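# Weigh steel nuts until the needle best meets the red mark

## Task

Move steel nuts one at a time from the tray onto the scale's dish, and finish with the number of nuts that brings the needle closest to the red marker. The dish must hold only these nuts, and once released each may rest only on the dish or on other nuts. When you finish, the scale and every nut outside the tray must be motionless.

## Robot and tools

Robot: one arm with six joints and a two-finger gripper. Camera views come from cam_high, cam_low and cam_wrist (all 896x504). Loose objects may occasionally get a short shove from outside. Anything that falls off the table, or is left off it, fails the task. A camera cable resting on an object or fixture counts as the arm touching it.

Frame: every hand position, velocity and target is in the scene frame. Its origin is on the table top under the arm's base, +z is up, and +y is on your left when you face along +x. The base may be tilted against the table. Printed hand pose may be off by a few cm, more at long reach. The fingers point along the gripper's +x and close along its y. end_effector_position is the point between the fingers, 3 to 4 cm behind the tips. Only the outer 1.5 cm of each finger face is flat.

Row layout (used by execute_actions and move): 7 numbers, single arm, in this fixed order: wrist roll, wrist yaw, waist, wrist pitch, shoulder, elbow, opening. The first six are offsets, each in [-1, 1], counted from the Joint targets shown at the start of the action or move (not from the previous row). Scale: 1.0 equals 2.055 rad for waist, shoulder and elbow, and 4.263 rad for wrist pitch, wrist yaw and wrist roll. Sending the same offset again moves further. The seventh number is an absolute opening: +1 fully open, empty fingers touch near -0.78, values below that add nothing.

Stated joint ranges (rad): waist -3.054..3.054, shoulder 0..3.142, elbow 0..2.356, wrist pitch -1.571..1.571, wrist yaw -1.571..1.571, wrist roll -3.142..3.142. Real ends may differ by 0.028 rad. An action asking a joint more than 0.028 rad beyond its end (from the starting targets) is rejected; a malformed action, or a failing first action, rejects the whole call. Joints pushed against their real end stop there, and the result may note "joint sent to its limit". Per control step a joint target stays within 0.368 rad (big joints) or 0.763 rad (wrist joints) of its measured angle, and targets placing the hand over 70 mm from its measured spot are scaled back, so large offsets take several actions.

execute_actions: "actions" is a list of actions; each action is a table of up to 15 rows, one per 1/30 s step; a short table repeats its final row to fill 15 steps. An empty list just reports state. "cameras": list of names; omitted/null/["all"] gives all, [] gives none, an unknown name invalidates the call.

move: "target" is one row or a list of up to 15 rows, every row's offsets counted from the same starting Joint targets. Joints move together along a path (hand curves). "speed" in rad/s for the joint with most to travel, 0.01 to 7, default 0.5, one value or one per target. "blend" in rad rounds corners at intermediate targets (default 0 = stop at each). "opening_speed" (0.2 or more, per second on the -1..+1 scale) ramps the opening. "blocking": false returns after about 0.5 s while the move continues. Paths take at least 0.5 s; over 10 s they stop short. Paths ignore obstacles; faster moves and targets set deeper past contact hit harder. Opening changes on later targets apply when the arm has stopped there. The result adds a "move:" line: done (at rest within 0.03 rad of target), off_target, moving, held, fault, plus limits=held if steps were withheld. done does not prove the arm moved or that it is free of contact.

wait: "seconds" 0 to 10; the arm keeps its last command; a running move continues. stop: brakes a running move (needs distance). zoom_image: "camera" (cam_high, cam_low, cam_wrist) and "region" [x0, y0, x1, y1] in pixels, at most 504x504, from that camera's latest image. finished_scene: ends the scene for good ("scene" is 1, optional).

Results: Joint positions (rad) and Joint velocities (rad/s) follow the row order, then the finger pad gap (m; 0.080 open). "within noise" means the arm is still. Joint targets are what the next offsets start from. Joint torques follow the same order (positive toward larger angle), include gravity and have offsets. External joint torques estimate outside pushes (a push toward larger angle lowers it) and include held weight. grip_measured uses the opening scale; it may read up to ~3 mm (0.067) narrower than a squeezed hard part. To hold something, command about 0.08 below the reading at first touch; less margin grips lighter. Closing fully takes at least 0.6 s. grip_effort_n is motor effort (negative closing), not pad force. "joint command not followed" means the clearance check altered targets; "blocked" means something stopped the arm, which then holds. To stop pressing, command targets back past the measured positions. To keep the gripper unchanged, resend its current command; 0 is a real command.

Avoid: dropping nuts or releasing them while moving, fast impacts and hard pushes on the scale. Torque limits (N m): waist 17.4, shoulder 21.6, elbow 21.1, wrist pitch 3.78, wrist yaw 3.66, wrist roll 3.43; reaching one halts the arm for 10 s. Wrist joints are weak and have play. Holding loads, long reach or pressing at unreachable poses heats motors: MOTOR HOT appears at 50 °C, and at 95 °C the arm is held for 30 to 60 s or goes limp. Let the scale settle and check the needle (zoom helps) before adding more.

Each tool is called after "Call:" as name(argument=value, ...), one argument or row to a line, values as JSON.

## Session

Call:
execute_actions(
  actions=[],
)

Scene clock: 0.00 s.
end_effector_position=(+0.1200, -0.2191, +0.3044) grip_measured=+1.000 grip_effort_n=n/a end_effector_quat_wxyz=(+0.799, -0.156, +0.571, +0.110)
Joint names: [wrist roll, wrist yaw, waist, wrist pitch, shoulder, elbow]
Joint positions: [-1.708 -0.381 -1.352 -1.35 1.643 1.324 0.08]
Joint velocities: within noise
Joint torques (N m): no reading
External joint torques (N m): no reading
Heat: hottest waist 36 °C (+0.0 °C/min).
Joint targets: [-1.703 -0.385 -1.352 -1.346 1.643 1.323]
Tool commands: gripper/opening=+1.0

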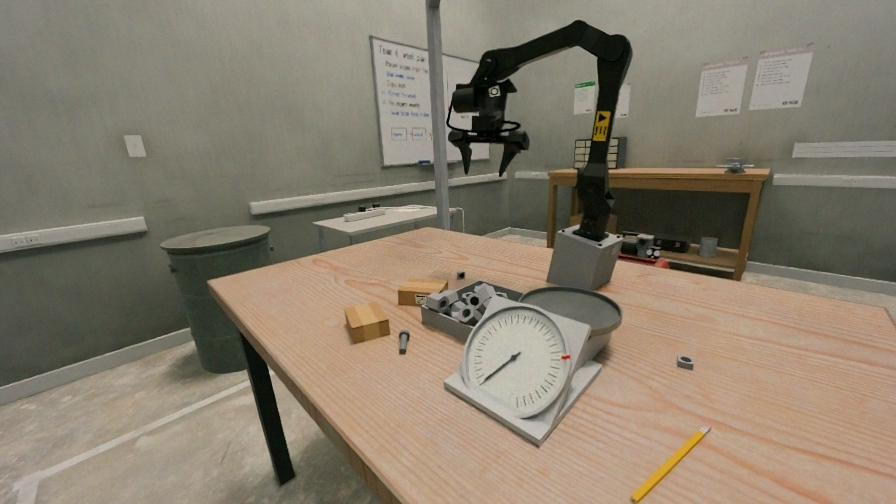

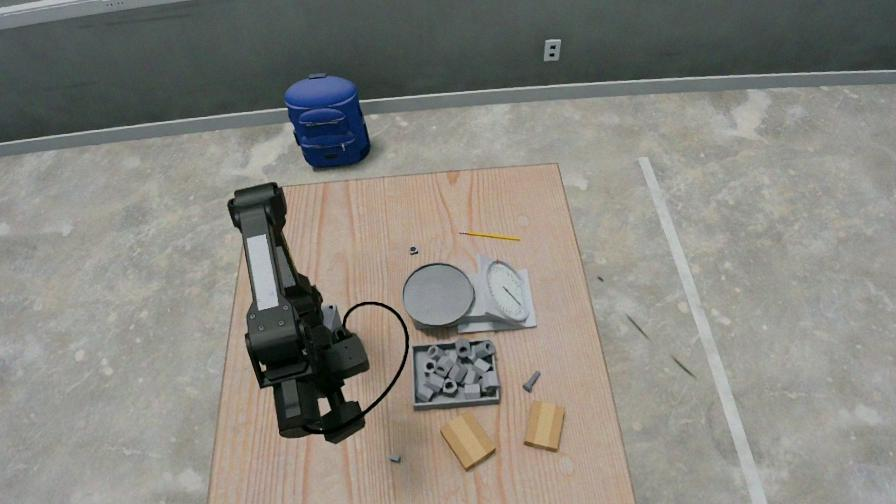

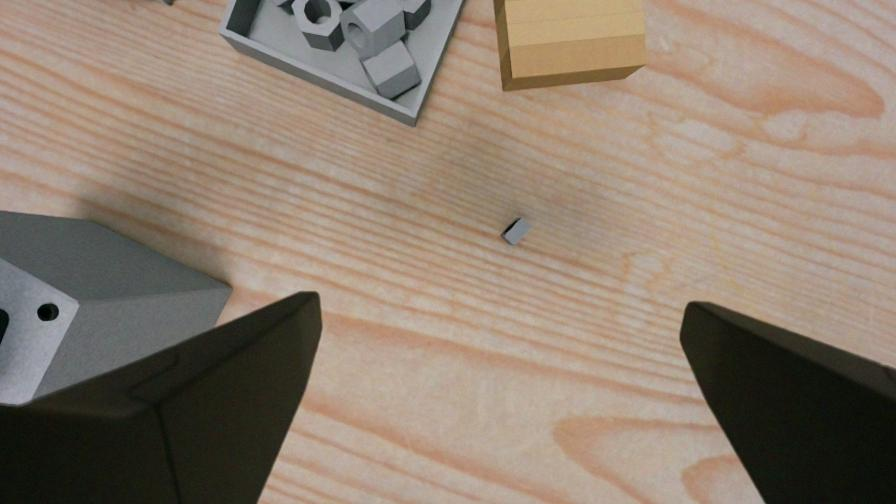

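Call:
zoom_image(
  camera="cam_high",
  region=[380, 230, 580, 430],
)

Call:
zoom_image(
  camera="cam_low",
  region=[380, 250, 640, 450],
)

Scaled by 2.520.

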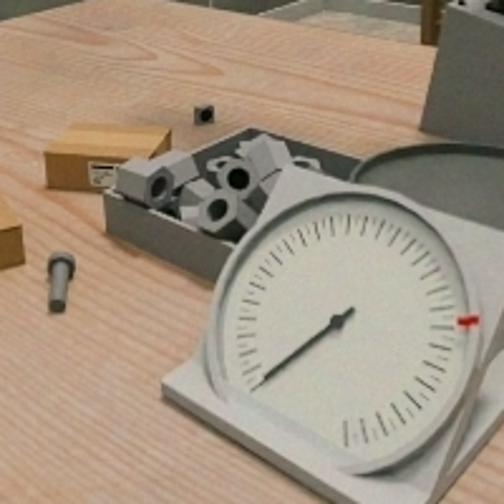

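Scaled by 1.938.

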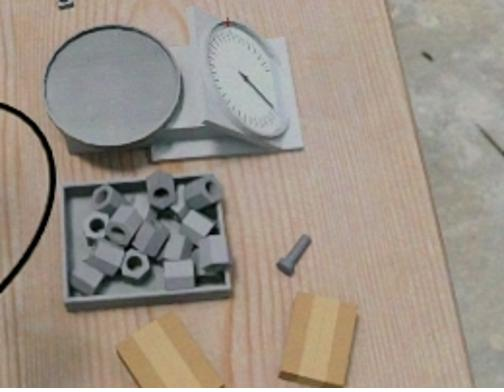

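Call:
move(
  target=[0, 0, 0.54, 0, 0, 0, 1.0],
  speed=0.8,
)

Scene clock: 9.37 s.
end_effector_position=(+0.2782, +0.0191, +0.2561) grip_measured=+1.000 grip_effort_n=-1.2 end_effector_quat_wxyz=(+0.569, -0.407, +0.485, +0.524)
Joint names: [wrist roll, wrist yaw, waist, wrist pitch, shoulder, elbow]
Joint positions: [-1.7 -0.381 -0.245 -1.35 1.643 1.324 0.08]
Joint velocities: within noise
Joint torques (N m): [0 -0.2 -1.02 0.2 -6.1 5]
External joint torques (N m): [0 -0.03 0.31 0.01 -0.18 -0.62]
Heat: hottest waist 36 °C (+0.0 °C/min).
Joint targets: [-1.703 -0.385 -0.242 -1.346 1.643 1.323]
move: done
camera_calibration:
cam_wrist: T_world_to_cam=[[0.993679, -0.100326, -0.050357, -0.249886], [-0.0903879, -0.981106, 0.171059, 0.0243556], [-0.0665672, -0.165426, -0.983973, 0.345154], [0, 0, 0, 1]] pos_world=[0.273484, 0.0559228, 0.322873]

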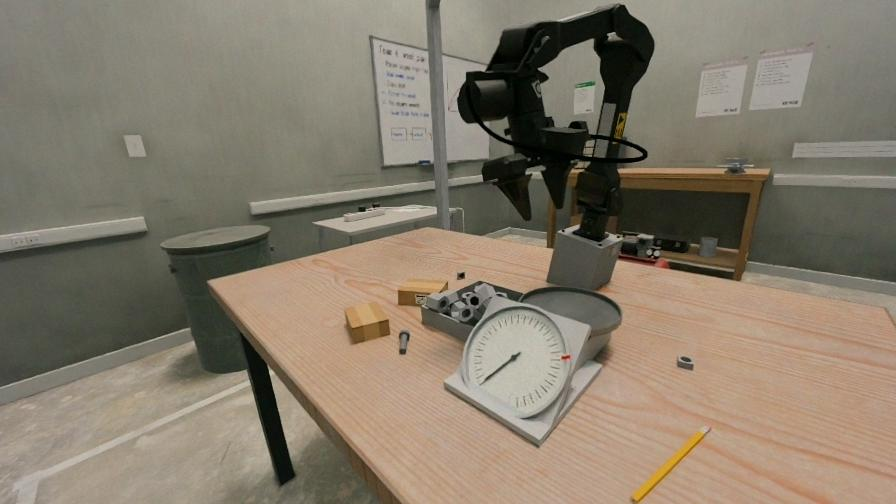

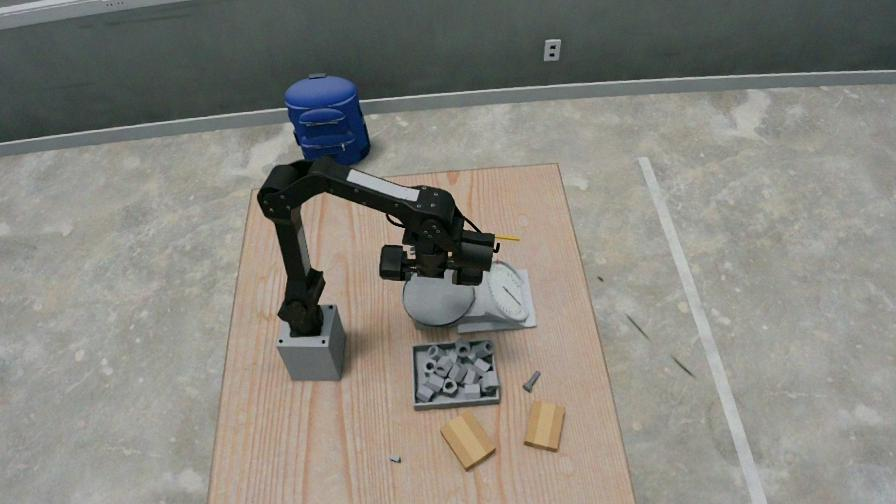

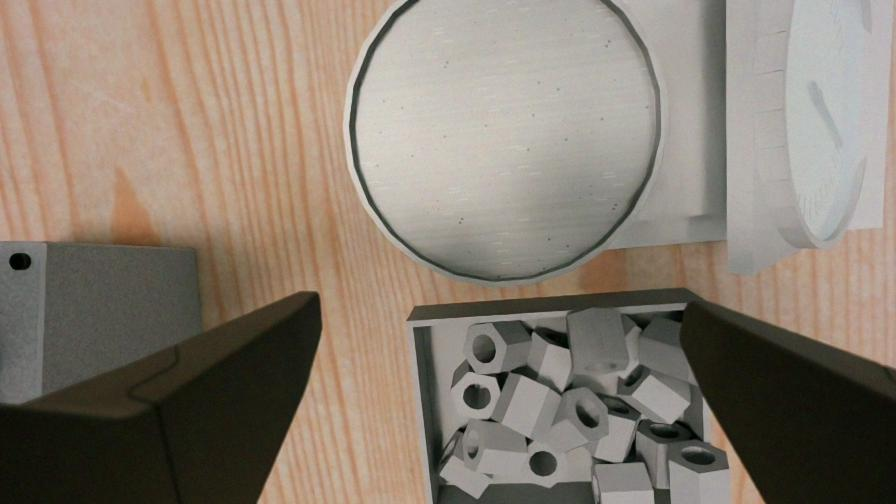

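Call:
zoom_image(
  camera="cam_high",
  region=[450, 290, 590, 430],
)

Call:
zoom_image(
  camera="cam_wrist",
  region=[380, 260, 740, 504],
)

Scaled by 3.600.

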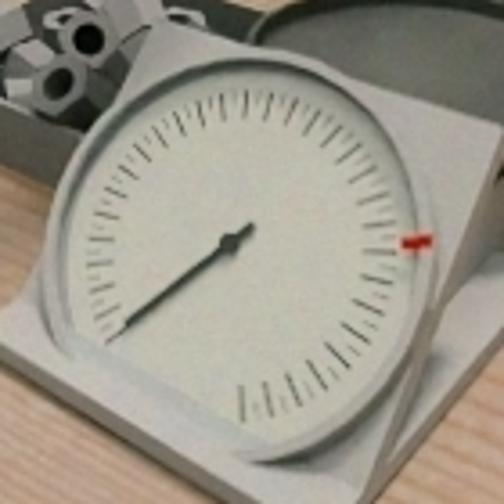

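Scaled by 1.400.

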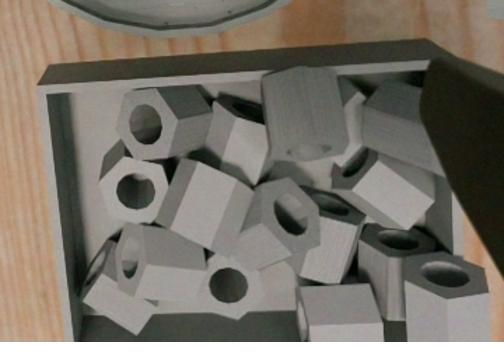

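Call:
move(
  target=[0.031, 0.0457, 0, 0, 0, 0, 1.0],
  speed=0.8,
  cameras=[],
)

Call:
move(
  target=[0, 0, 0, 0.0235, 0, 0, 1.0],
  speed=0.8,
  cameras=[],
)

Call:
move(
  target=[0, 0, -0.146, -0.047, 0, 0.0973, 1.0],
  speed=0.8,
  cameras=[],
)

Call:
move(
  target=[0, 0, 0, 0.047, 0.0973, 0, 1.0],
  speed=0.8,
)

Scene clock: 16.90 s.
end_effector_position=(+0.2712, -0.0082, +0.2534) grip_measured=+1.000 grip_effort_n=-1.2 end_effector_quat_wxyz=(+0.542, -0.416, +0.570, +0.456)
Joint names: [wrist roll, wrist yaw, waist, wrist pitch, shoulder, elbow]
Joint positions: [-1.576 -0.192 -0.245 -1.35 1.643 1.324 0.08]
Joint velocities: within noise
Joint torques (N m): [0.3 0.19 -1.02 0.2 -6.1 5.01]
External joint torques (N m): [0.31 0.25 0.27 0.04 -0.11 -0.58]
Heat: hottest waist 36 °C (+0.0 °C/min).
Joint targets: [-1.571 -0.190 -0.242 -1.346 1.643 1.323]
move: done
No camera images: "cameras" was empty.

Scene clock: 17.73 s.
end_effector_position=(+0.2914, -0.0131, +0.2529) grip_measured=+1.000 grip_effort_n=-1.2 end_effector_quat_wxyz=(+0.559, -0.447, +0.546, +0.435)
Joint names: [wrist roll, wrist yaw, waist, wrist pitch, shoulder, elbow]
Joint positions: [-1.576 -0.192 -0.245 -1.253 1.643 1.324 0.08]
Joint velocities: within noise
Joint torques (N m): [0.32 0.18 -1.05 0.64 -6.27 5.14]
External joint torques (N m): [0.32 0.23 0.31 0.3 -0.2 -0.61]
Heat: hottest waist 36 °C (+0.0 °C/min).
Joint targets: [-1.571 -0.190 -0.242 -1.246 1.643 1.323]
move: done
No camera images: "cameras" was empty.

Scene clock: 18.70 s.
end_effector_position=(+0.2672, -0.0843, +0.3152) grip_measured=+1.000 grip_effort_n=-1.6 end_effector_quat_wxyz=(+0.629, -0.376, +0.591, +0.337)
Joint names: [wrist roll, wrist yaw, waist, wrist pitch, shoulder, elbow]
Joint positions: [-1.576 -0.191 -0.54 -1.446 1.643 1.512 0.08]
Joint velocities: within noise
Joint torques (N m): [0.32 0.11 -1.38 0.21 -5.87 6.33]
External joint torques (N m): [0.32 0.18 -0.16 -0.23 -0.22 0.57]
Heat: hottest waist 36 °C (+0.0 °C/min).
Joint targets: [-1.571 -0.190 -0.542 -1.446 1.643 1.523]
move: done
No camera images: "cameras" was empty.

Scene clock: 19.60 s.
end_effector_position=(+0.3115, -0.1204, +0.2652) grip_measured=+1.000 grip_effort_n=-1.6 end_effector_quat_wxyz=(+0.630, -0.379, +0.590, +0.335)
Joint names: [wrist roll, wrist yaw, waist, wrist pitch, shoulder, elbow]
Joint positions: [-1.576 -0.191 -0.54 -1.253 1.834 1.518 0.08]
Joint velocities: within noise
Joint torques (N m): [0.32 0.11 -1.69 0.73 -6.47 5.82]
External joint torques (N m): [0.32 0.17 -0.21 0.33 0.82 -0.02]
Heat: hottest waist 36 °C (+0.0 °C/min).
Joint targets: [-1.571 -0.190 -0.542 -1.246 1.843 1.523]
move: done
camera_calibration:
cam_wrist: T_world_to_cam=[[0.877442, -0.474186, 0.0724081, -0.337837], [-0.467796, -0.812497, 0.347874, -0.0200903], [-0.106126, -0.339112, -0.934741, 0.311578], [0, 0, 0, 1]] pos_world=[0.320101, -0.0708612, 0.322695]

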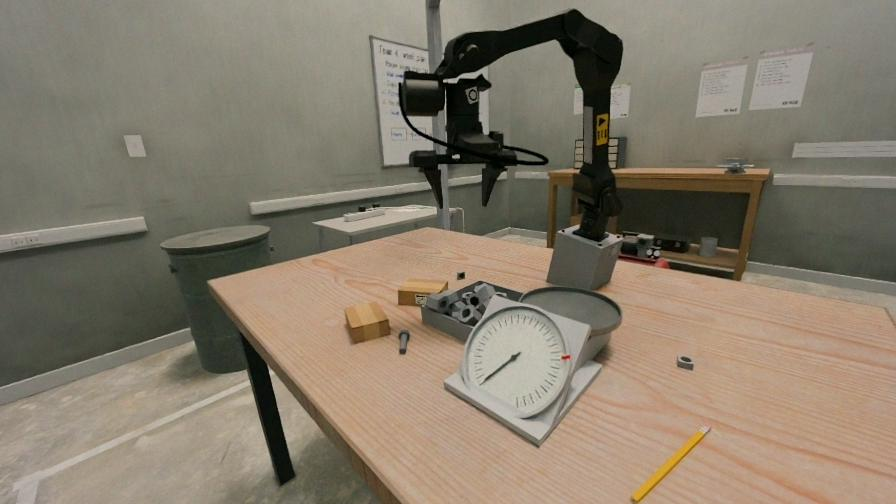

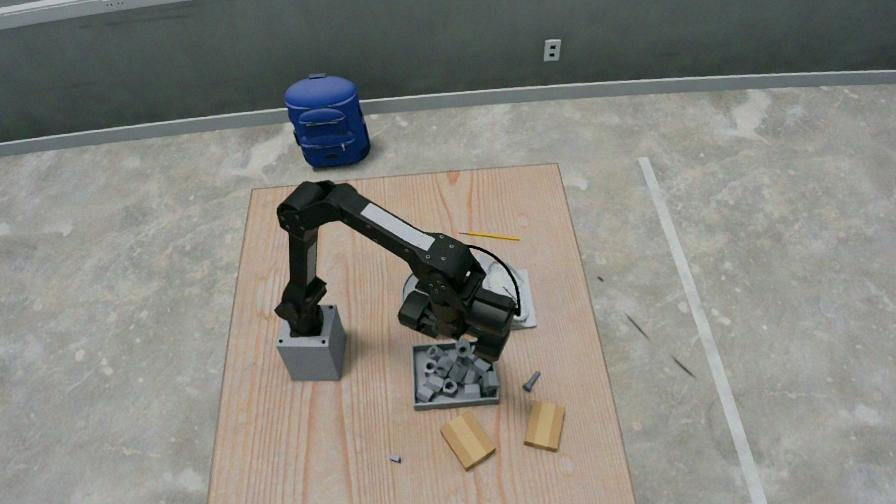

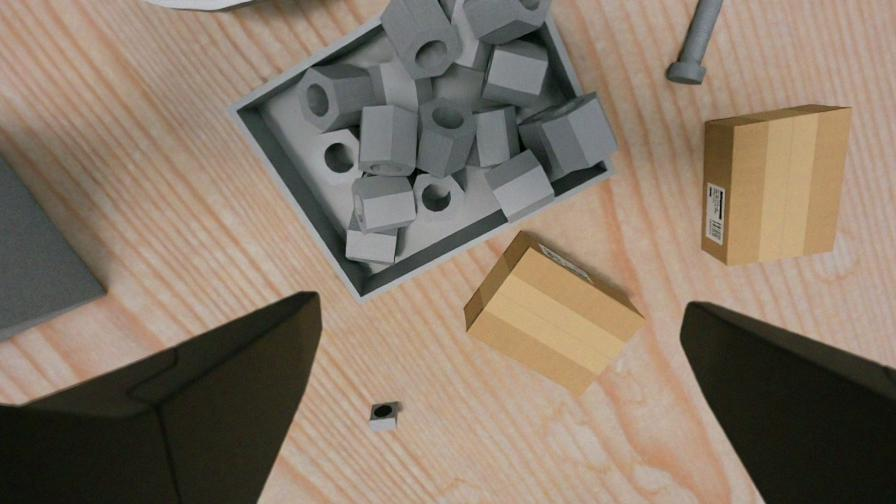

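Call:
zoom_image(
  camera="cam_wrist",
  region=[220, 0, 640, 310],
)

Scaled by 1.200.

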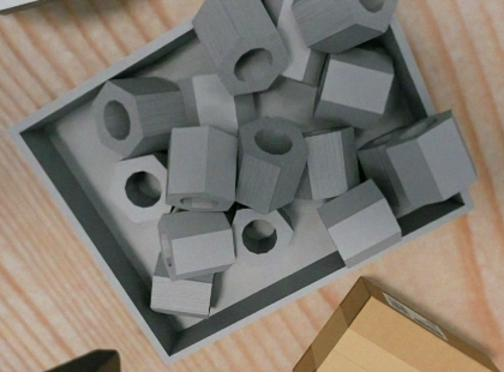

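Call:
zoom_image(
  camera="cam_wrist",
  region=[290, 40, 480, 300],
)

Call:
zoom_image(
  camera="cam_wrist",
  region=[400, 0, 640, 240],
)

Scaled by 1.938.

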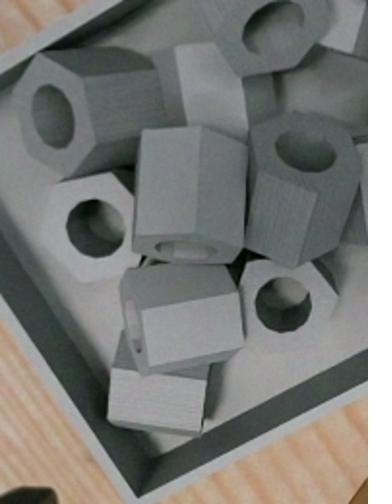

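Scaled by 2.100.

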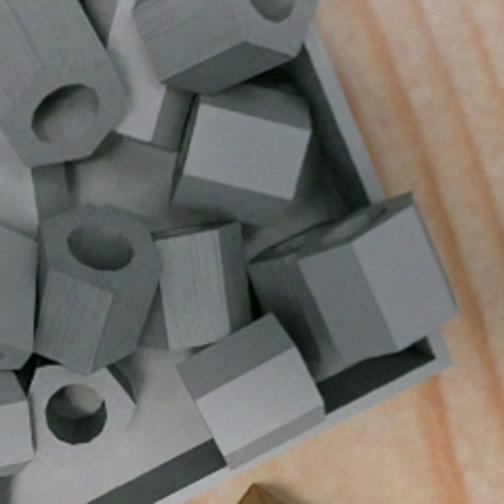

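Call:
move(
  target=[-0.0635, 0, 0.1227, 0.0795, 0.0575, -0.1244, 1.0],
  speed=0.7,
)

Scene clock: 43.40 s.
end_effector_position=(+0.3388, -0.0599, +0.1545) grip_measured=+1.000 grip_effort_n=-2.1 end_effector_quat_wxyz=(+0.509, -0.500, +0.500, +0.491)
Joint names: [wrist roll, wrist yaw, waist, wrist pitch, shoulder, elbow]
Joint positions: [-1.827 -0.191 -0.29 -0.914 1.952 1.278 0.08]
Joint velocities: within noise
Joint torques (N m): [-0.43 0.12 -1.53 0.6 -7.15 3.8]
External joint torques (N m): [-0.43 0.17 0.14 0.28 0.79 -1.55]
Heat: hottest waist 36 °C (+0.0 °C/min).
Joint targets: [-1.842 -0.190 -0.290 -0.907 1.961 1.267]
move: done
camera_calibration:
cam_wrist: T_world_to_cam=[[0.999961, -0.0018234, 0.00862192, -0.328479], [-0.00484276, -0.931094, 0.364746, -0.0862675], [0.00736275, -0.364774, -0.931067, 0.190917], [0, 0, 0, 1]] pos_world=[0.326643, -0.0112805, 0.212055]

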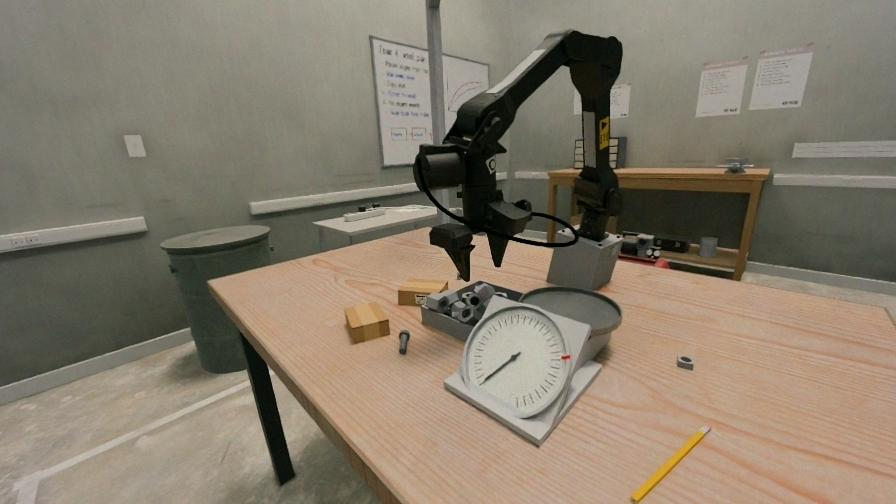

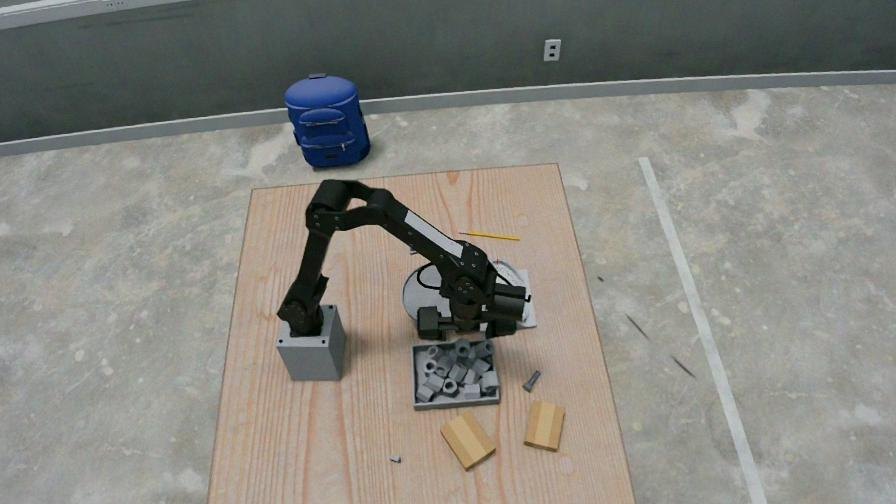

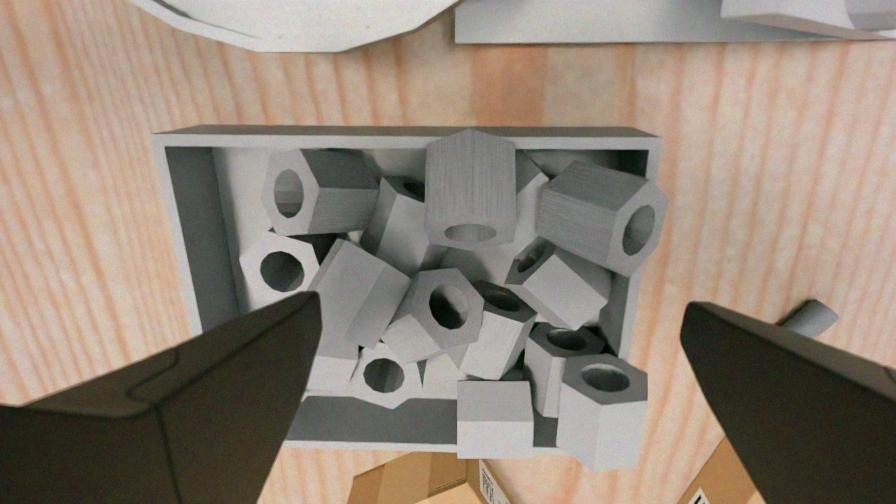

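Call:
zoom_image(
  camera="cam_wrist",
  region=[360, 110, 560, 280],
)

Scaled by 2.520.

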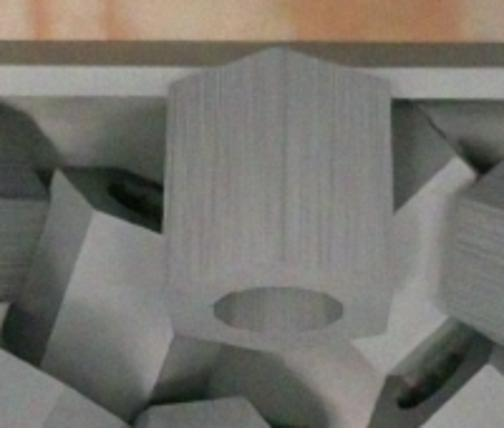

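Call:
zoom_image(
  camera="cam_wrist",
  region=[310, 260, 510, 460],
)

Call:
zoom_image(
  camera="cam_wrist",
  region=[480, 220, 680, 480],
)

Scaled by 2.520.

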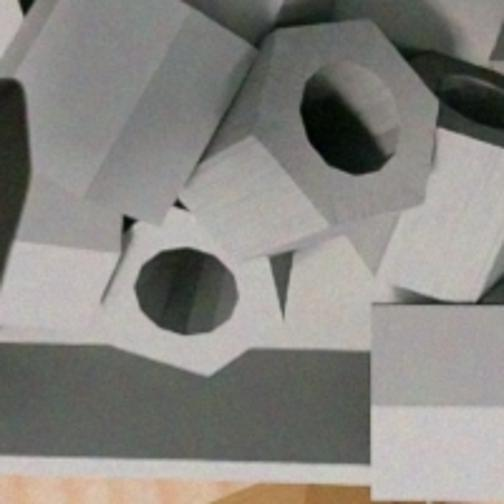

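Scaled by 1.938.

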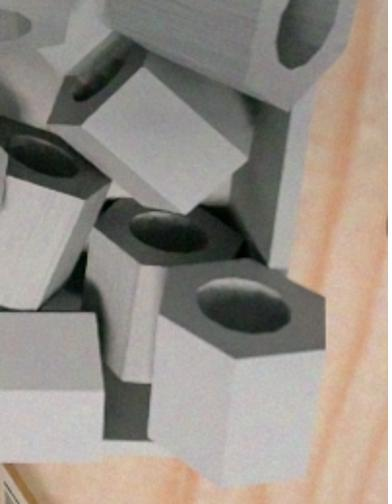

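Call:
move(
  target=[-0.0343, 0.0018, -0.0713, -0.0352, 0.142, 0.2011, 1.0],
  speed=0.7,
  cameras=["cam_wrist"],
)

Scene clock: 58.13 s.
end_effector_position=(+0.3865, -0.1383, +0.1560) grip_measured=+1.000 grip_effort_n=-2.1 end_effector_quat_wxyz=(+0.509, -0.496, +0.503, +0.492)
Joint names: [wrist roll, wrist yaw, waist, wrist pitch, shoulder, elbow]
Joint positions: [-1.973 -0.185 -0.437 -1.057 2.238 1.671 0.08]
Joint velocities: within noise
Joint torques (N m): [-0.41 0.16 -1.85 0.05 -8.25 5.99]
External joint torques (N m): [-0.41 0.21 0.11 -0.24 1.81 0.39]
Heat: hottest waist 36 °C (+0.0 °C/min).
Joint targets: [-1.988 -0.183 -0.437 -1.057 2.253 1.681]
move: done
camera_calibration:
cam_wrist: T_world_to_cam=[[0.999973, -0.00722326, 0.00137648, -0.376036], [-0.00722999, -0.931699, 0.36316, -0.158463], [-0.00134073, -0.36316, -0.931726, 0.167093], [0, 0, 0, 1]] pos_world=[0.375104, -0.0896744, 0.21375]
Images, in order (width x height): cam_wrist 896x504.

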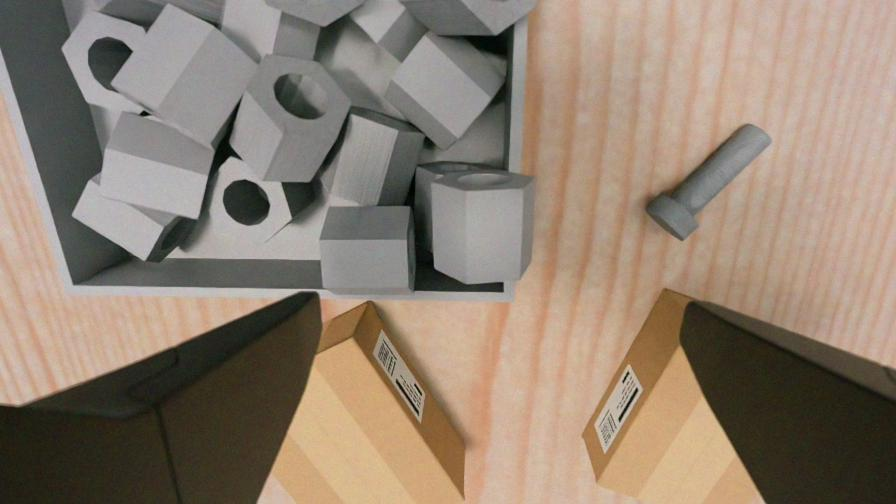

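Call:
zoom_image(
  camera="cam_wrist",
  region=[300, 80, 560, 310],
)

Scaled by 1.938.

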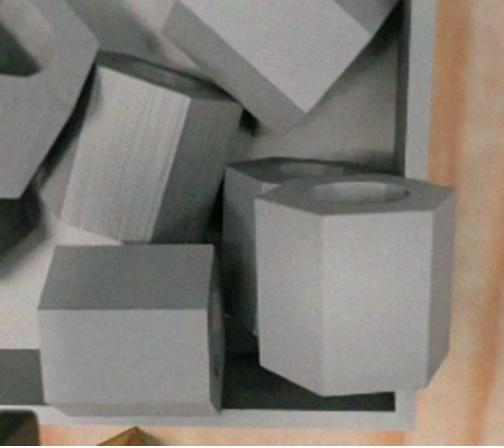

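Call:
move(
  target=[0, 0, 0.0058, 0.0307, 0.0292, -0.0423, 0.22],
  speed=0.4,
  cameras=["cam_wrist"],
)

Scene clock: 67.60 s.
end_effector_position=(+0.3862, -0.1420, +0.1147) grip_measured=+0.222 grip_effort_n=-14.7 end_effector_quat_wxyz=(+0.505, -0.496, +0.502, +0.496)
Joint names: [wrist roll, wrist yaw, waist, wrist pitch, shoulder, elbow]
Joint positions: [-1.973 -0.185 -0.428 -0.932 2.302 1.604 0.045]
Joint velocities: within noise
Joint torques (N m): [-0.39 0.17 -1.76 0.52 -8.91 3.7]
External joint torques (N m): [-0.39 0.22 0.16 0.24 1.25 -1.64]
Heat: hottest waist 36 °C (+0.0 °C/min).
Joint targets: [-1.988 -0.183 -0.425 -0.926 2.313 1.594]
move: done
camera_calibration:
cam_wrist: T_world_to_cam=[[0.99998, 0.000970774, -0.00629959, -0.373522], [0.00317698, -0.932727, 0.360571, -0.150713], [-0.00552577, -0.360583, -0.932711, 0.129357], [0, 0, 0, 1]] pos_world=[0.374708, -0.0935678, 0.172642]
Images, in order (width x height): cam_wrist 896x504.

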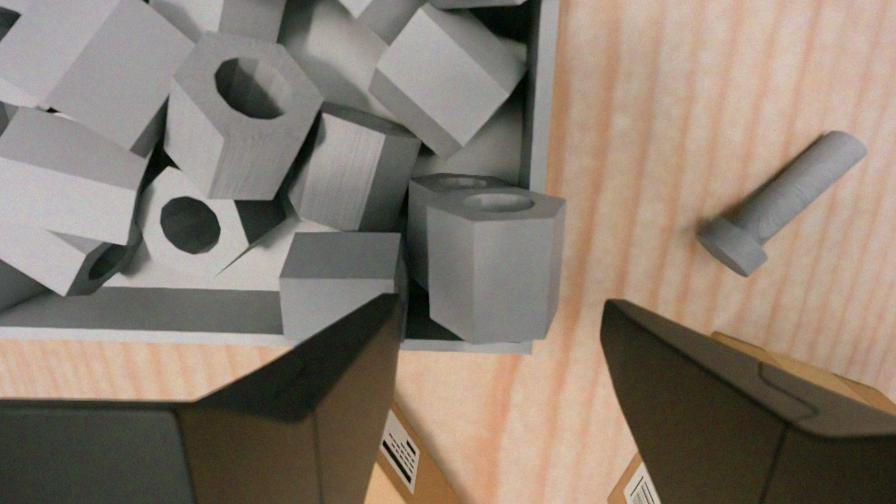

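Call:
zoom_image(
  camera="cam_wrist",
  region=[360, 150, 640, 350],
)

Call:
zoom_image(
  camera="cam_high",
  region=[390, 120, 630, 360],
)

Scaled by 1.800.

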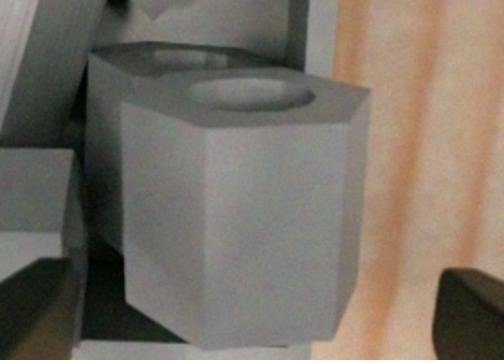

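This scene's latest camera images include none from cam_high. They are from: cam_wrist. cam_high's image comes with the result of a call that names it in "cameras".

Call:
move(
  target=[0, 0, 0.0078, 0.0215, 0.0234, -0.0199, 0.088],
  speed=0.09,
  cameras=["cam_wrist", "cam_high"],
)

Scene clock: 72.73 s.
end_effector_position=(+0.3874, -0.1410, +0.0868) grip_measured=+0.090 grip_effort_n=-14.7 end_effector_quat_wxyz=(+0.502, -0.501, +0.498, +0.499)
Joint names: [wrist roll, wrist yaw, waist, wrist pitch, shoulder, elbow]
Joint positions: [-1.973 -0.185 -0.412 -0.84 2.347 1.563 0.039]
Joint velocities: within noise
Joint torques (N m): [-0.4 0.16 -1.54 0.54 -8.68 3.53]
External joint torques (N m): [-0.4 0.22 0.46 0.28 1.42 -1.5]
Heat: hottest waist 36 °C (+0.0 °C/min).
Joint targets: [-1.988 -0.183 -0.408 -0.835 2.361 1.553]
move: done
camera_calibration:
cam_wrist: T_world_to_cam=[[0.999842, 0.0174194, -0.00367011, -0.372865], [0.0175648, -0.931802, 0.362543, -0.145386], [0.00289547, -0.36255, -0.93196, 0.100121], [0, 0, 0, 1]] pos_world=[0.37507, -0.0926766, 0.144649]
Images, in order (width x height): cam_high 896x504, cam_wrist 896x504.

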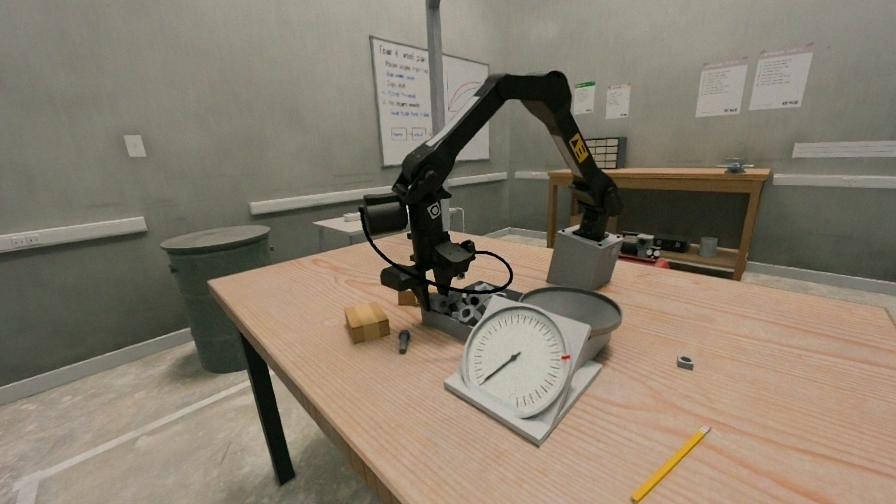

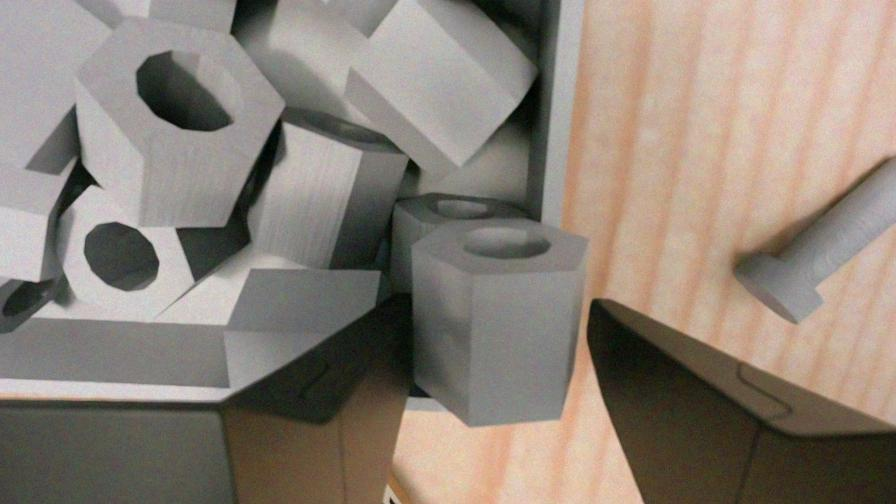

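Call:
move(
  target=[0, 0, 0, 0, 0, 0, -0.22],
  opening_speed=0.4,
  cameras=["cam_wrist"],
)

Scene clock: 75.20 s.
end_effector_position=(+0.3869, -0.1411, +0.0865) grip_measured=-0.073 grip_effort_n=-83.5 end_effector_quat_wxyz=(+0.501, -0.501, +0.498, +0.500)
Joint names: [wrist roll, wrist yaw, waist, wrist pitch, shoulder, elbow]
Joint positions: [-1.975 -0.183 -0.412 -0.84 2.347 1.562 0.032]
Joint velocities: within noise
Joint torques (N m): [-0.39 0.14 -1.63 0.54 -8.73 3.72]
External joint torques (N m): [-0.39 0.19 0.38 0.27 1.41 -1.35]
Heat: hottest waist 36 °C (+0.0 °C/min).
Joint targets: [-1.988 -0.183 -0.408 -0.835 2.361 1.553]
move: done
camera_calibration:
cam_wrist: T_world_to_cam=[[0.999809, 0.0186803, -0.00567747, -0.371946], [0.0194664, -0.931467, 0.363304, -0.146027], [0.00149825, -0.363346, -0.931653, 0.100157], [0, 0, 0, 1]] pos_world=[0.374568, -0.0926793, 0.144252]
Images, in order (width x height): cam_wrist 896x504.

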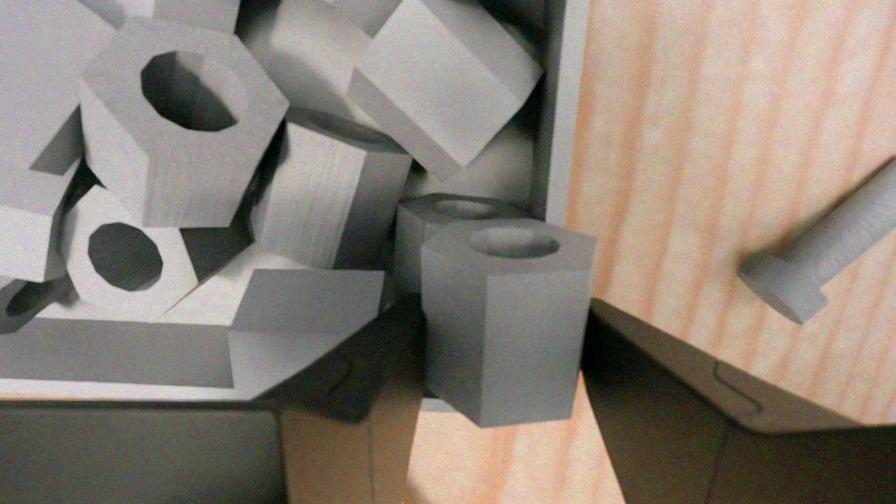

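Call:
move(
  target=[-0.002, 0, -0.0207, -0.0715, -0.0613, 0.0910, -0.22],
  speed=0.3,
  cameras=["cam_wrist", "cam_high"],
)

Scene clock: 80.70 s.
end_effector_position=(+0.3836, -0.1397, +0.1674) grip_measured=-0.073 grip_effort_n=-83.5 end_effector_quat_wxyz=(+0.506, -0.485, +0.509, +0.500)
Joint names: [wrist roll, wrist yaw, waist, wrist pitch, shoulder, elbow]
Joint positions: [-1.982 -0.183 -0.448 -1.14 2.247 1.729 0.032]
Joint velocities: within noise
Joint torques (N m): [-0.4 0.14 -2.29 -0.02 -11.85 6.08]
External joint torques (N m): [-0.4 0.19 -0.32 -0.26 -1.93 0.54]
Heat: hottest waist 36 °C (+0.0 °C/min).
Joint targets: [-1.997 -0.183 -0.451 -1.140 2.235 1.740]
move: done
camera_calibration:
cam_wrist: T_world_to_cam=[[0.999528, -0.0139073, -0.0273941, -0.369103], [-0.00338445, -0.936091, 0.351742, -0.164013], [-0.0305352, -0.351483, -0.935696, 0.190701], [0, 0, 0, 1]] pos_world=[0.374197, -0.091636, 0.226017]
Images, in order (width x height): cam_high 896x504, cam_wrist 896x504.

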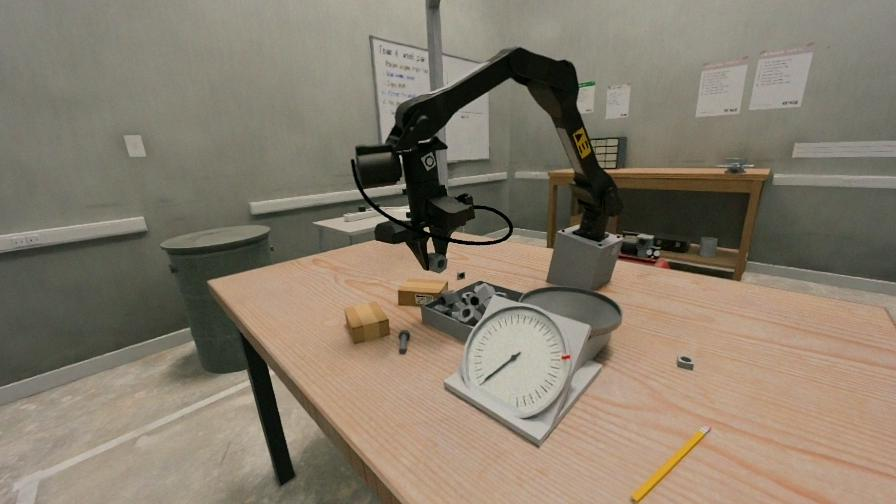

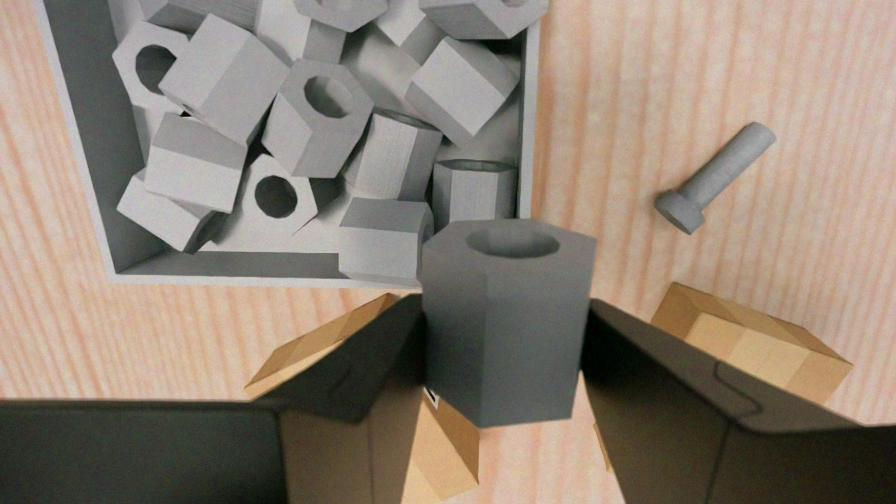

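Call:
move(
  target=[
    [0.0218, -0.0011, 0.0543, 0.0141, -0.2038, -0.2230, -0.13],
    [0.1569, 0.0004, 0.3323, 0.0439, -0.2822, -0.3090, -0.13],
  ],
  speed=0.7,
  blend=0.1,
  cameras=["cam_wrist", "cam_high"],
)

Scene clock: 88.13 s.
end_effector_position=(+0.2835, +0.1106, +0.1698) grip_measured=-0.073 grip_effort_n=-83.5 end_effector_quat_wxyz=(+0.496, -0.501, +0.498, +0.505)
Joint names: [wrist roll, wrist yaw, waist, wrist pitch, shoulder, elbow]
Joint positions: [-1.332 -0.182 0.231 -0.959 1.668 1.114 0.032]
Joint velocities: within noise
Joint torques (N m): [0.35 0.13 -1.27 0.57 -8.27 3.92]
External joint torques (N m): [0.35 0.19 -0.04 0.29 -1.71 -1.4]
Heat: hottest waist 36 °C (+0.0 °C/min).
Joint targets: [-1.328 -0.181 0.232 -0.952 1.655 1.105]
move: done
camera_calibration:
cam_wrist: T_world_to_cam=[[0.999484, 0.0286774, -0.0144781, -0.272392], [0.0319765, -0.931366, 0.362677, 0.0566456], [-0.00308374, -0.362952, -0.931803, 0.2707], [0, 0, 0, 1]] pos_world=[0.271275, 0.158821, 0.227752]
Images, in order (width x height): cam_high 896x504, cam_wrist 896x504.

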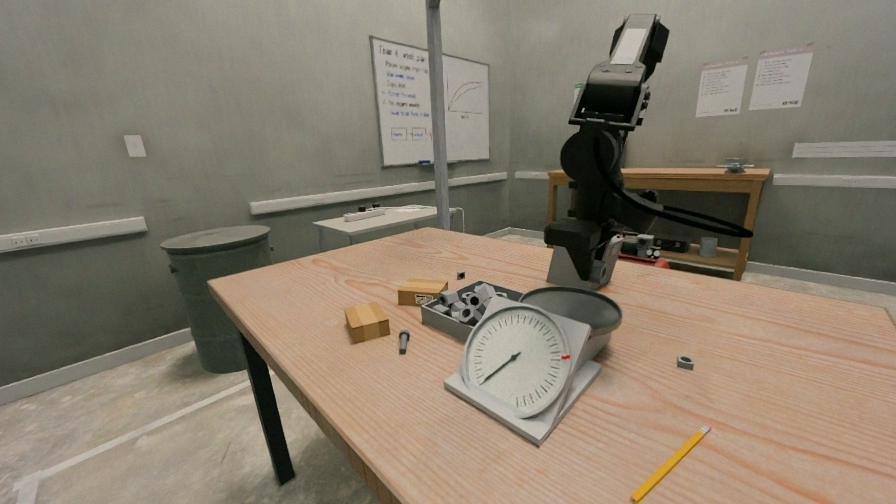

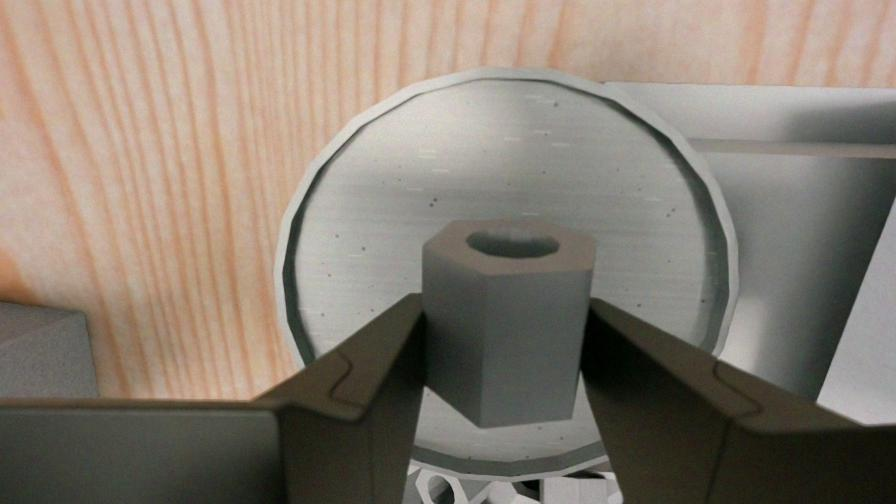

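Call:
move(
  target=[0.0141, 0.0010, 0.0287, 0.0518, 0.0703, -0.0406, -0.13],
  speed=0.3,
  cameras=["cam_wrist", "cam_high"],
)

Call:
zoom_image(
  camera="cam_high",
  region=[500, 210, 660, 370],
)

Scene clock: 91.53 s.
end_effector_position=(+0.2895, +0.1199, +0.1138) grip_measured=-0.073 grip_effort_n=-83.5 end_effector_quat_wxyz=(+0.497, -0.501, +0.498, +0.504)
Joint names: [wrist roll, wrist yaw, waist, wrist pitch, shoulder, elbow]
Joint positions: [-1.272 -0.178 0.288 -0.738 1.792 1.029 0.032]
Joint velocities: within noise
Joint torques (N m): [0.33 0.16 -1.04 0.59 -6.25 3.57]
External joint torques (N m): [0.33 0.22 0.3 0.28 0.81 -1.26]
Heat: hottest waist 36 °C (+0.0 °C/min).
Joint targets: [-1.268 -0.177 0.291 -0.732 1.800 1.021]
move: done
camera_calibration:
cam_wrist: T_world_to_cam=[[0.999545, 0.0271347, -0.0132048, -0.279339], [0.0300745, -0.931768, 0.361806, 0.0860839], [-0.00248631, -0.362038, -0.93216, 0.221617], [0, 0, 0, 1]] pos_world=[0.277173, 0.168024, 0.171748]
Images, in order (width x height): cam_high 896x504, cam_wrist 896x504.

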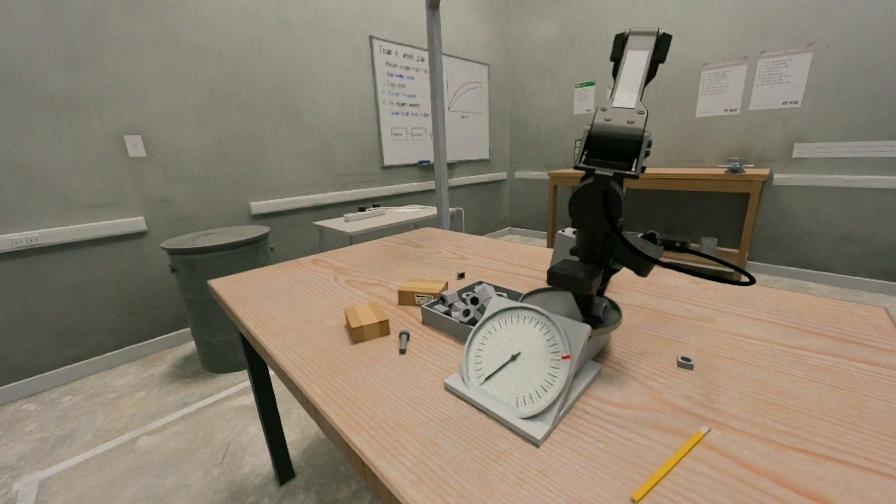

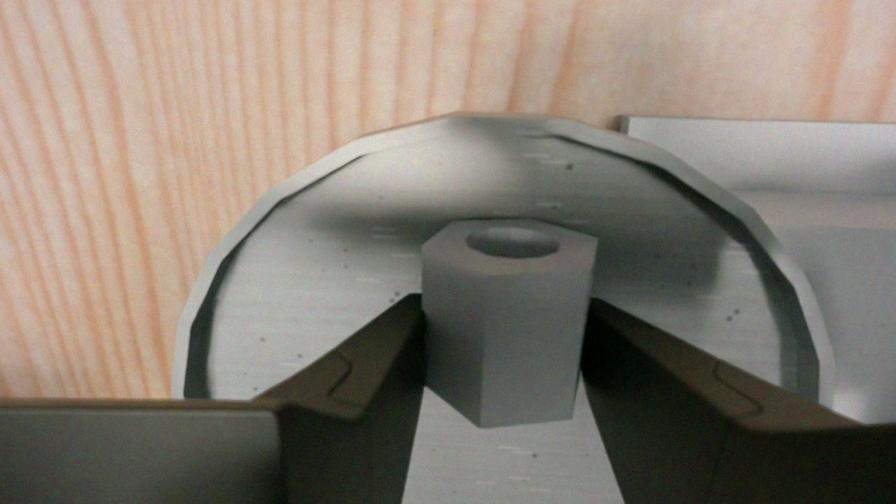

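Scaled by 3.150.

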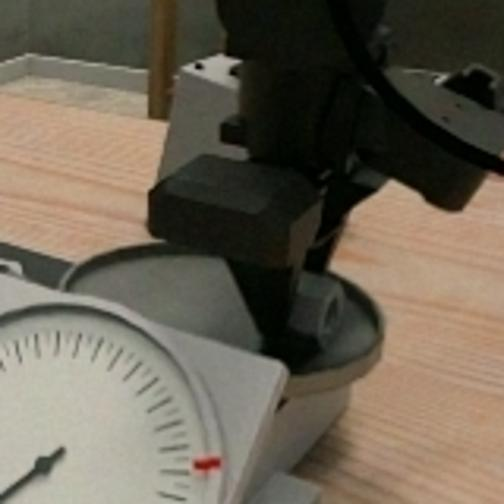

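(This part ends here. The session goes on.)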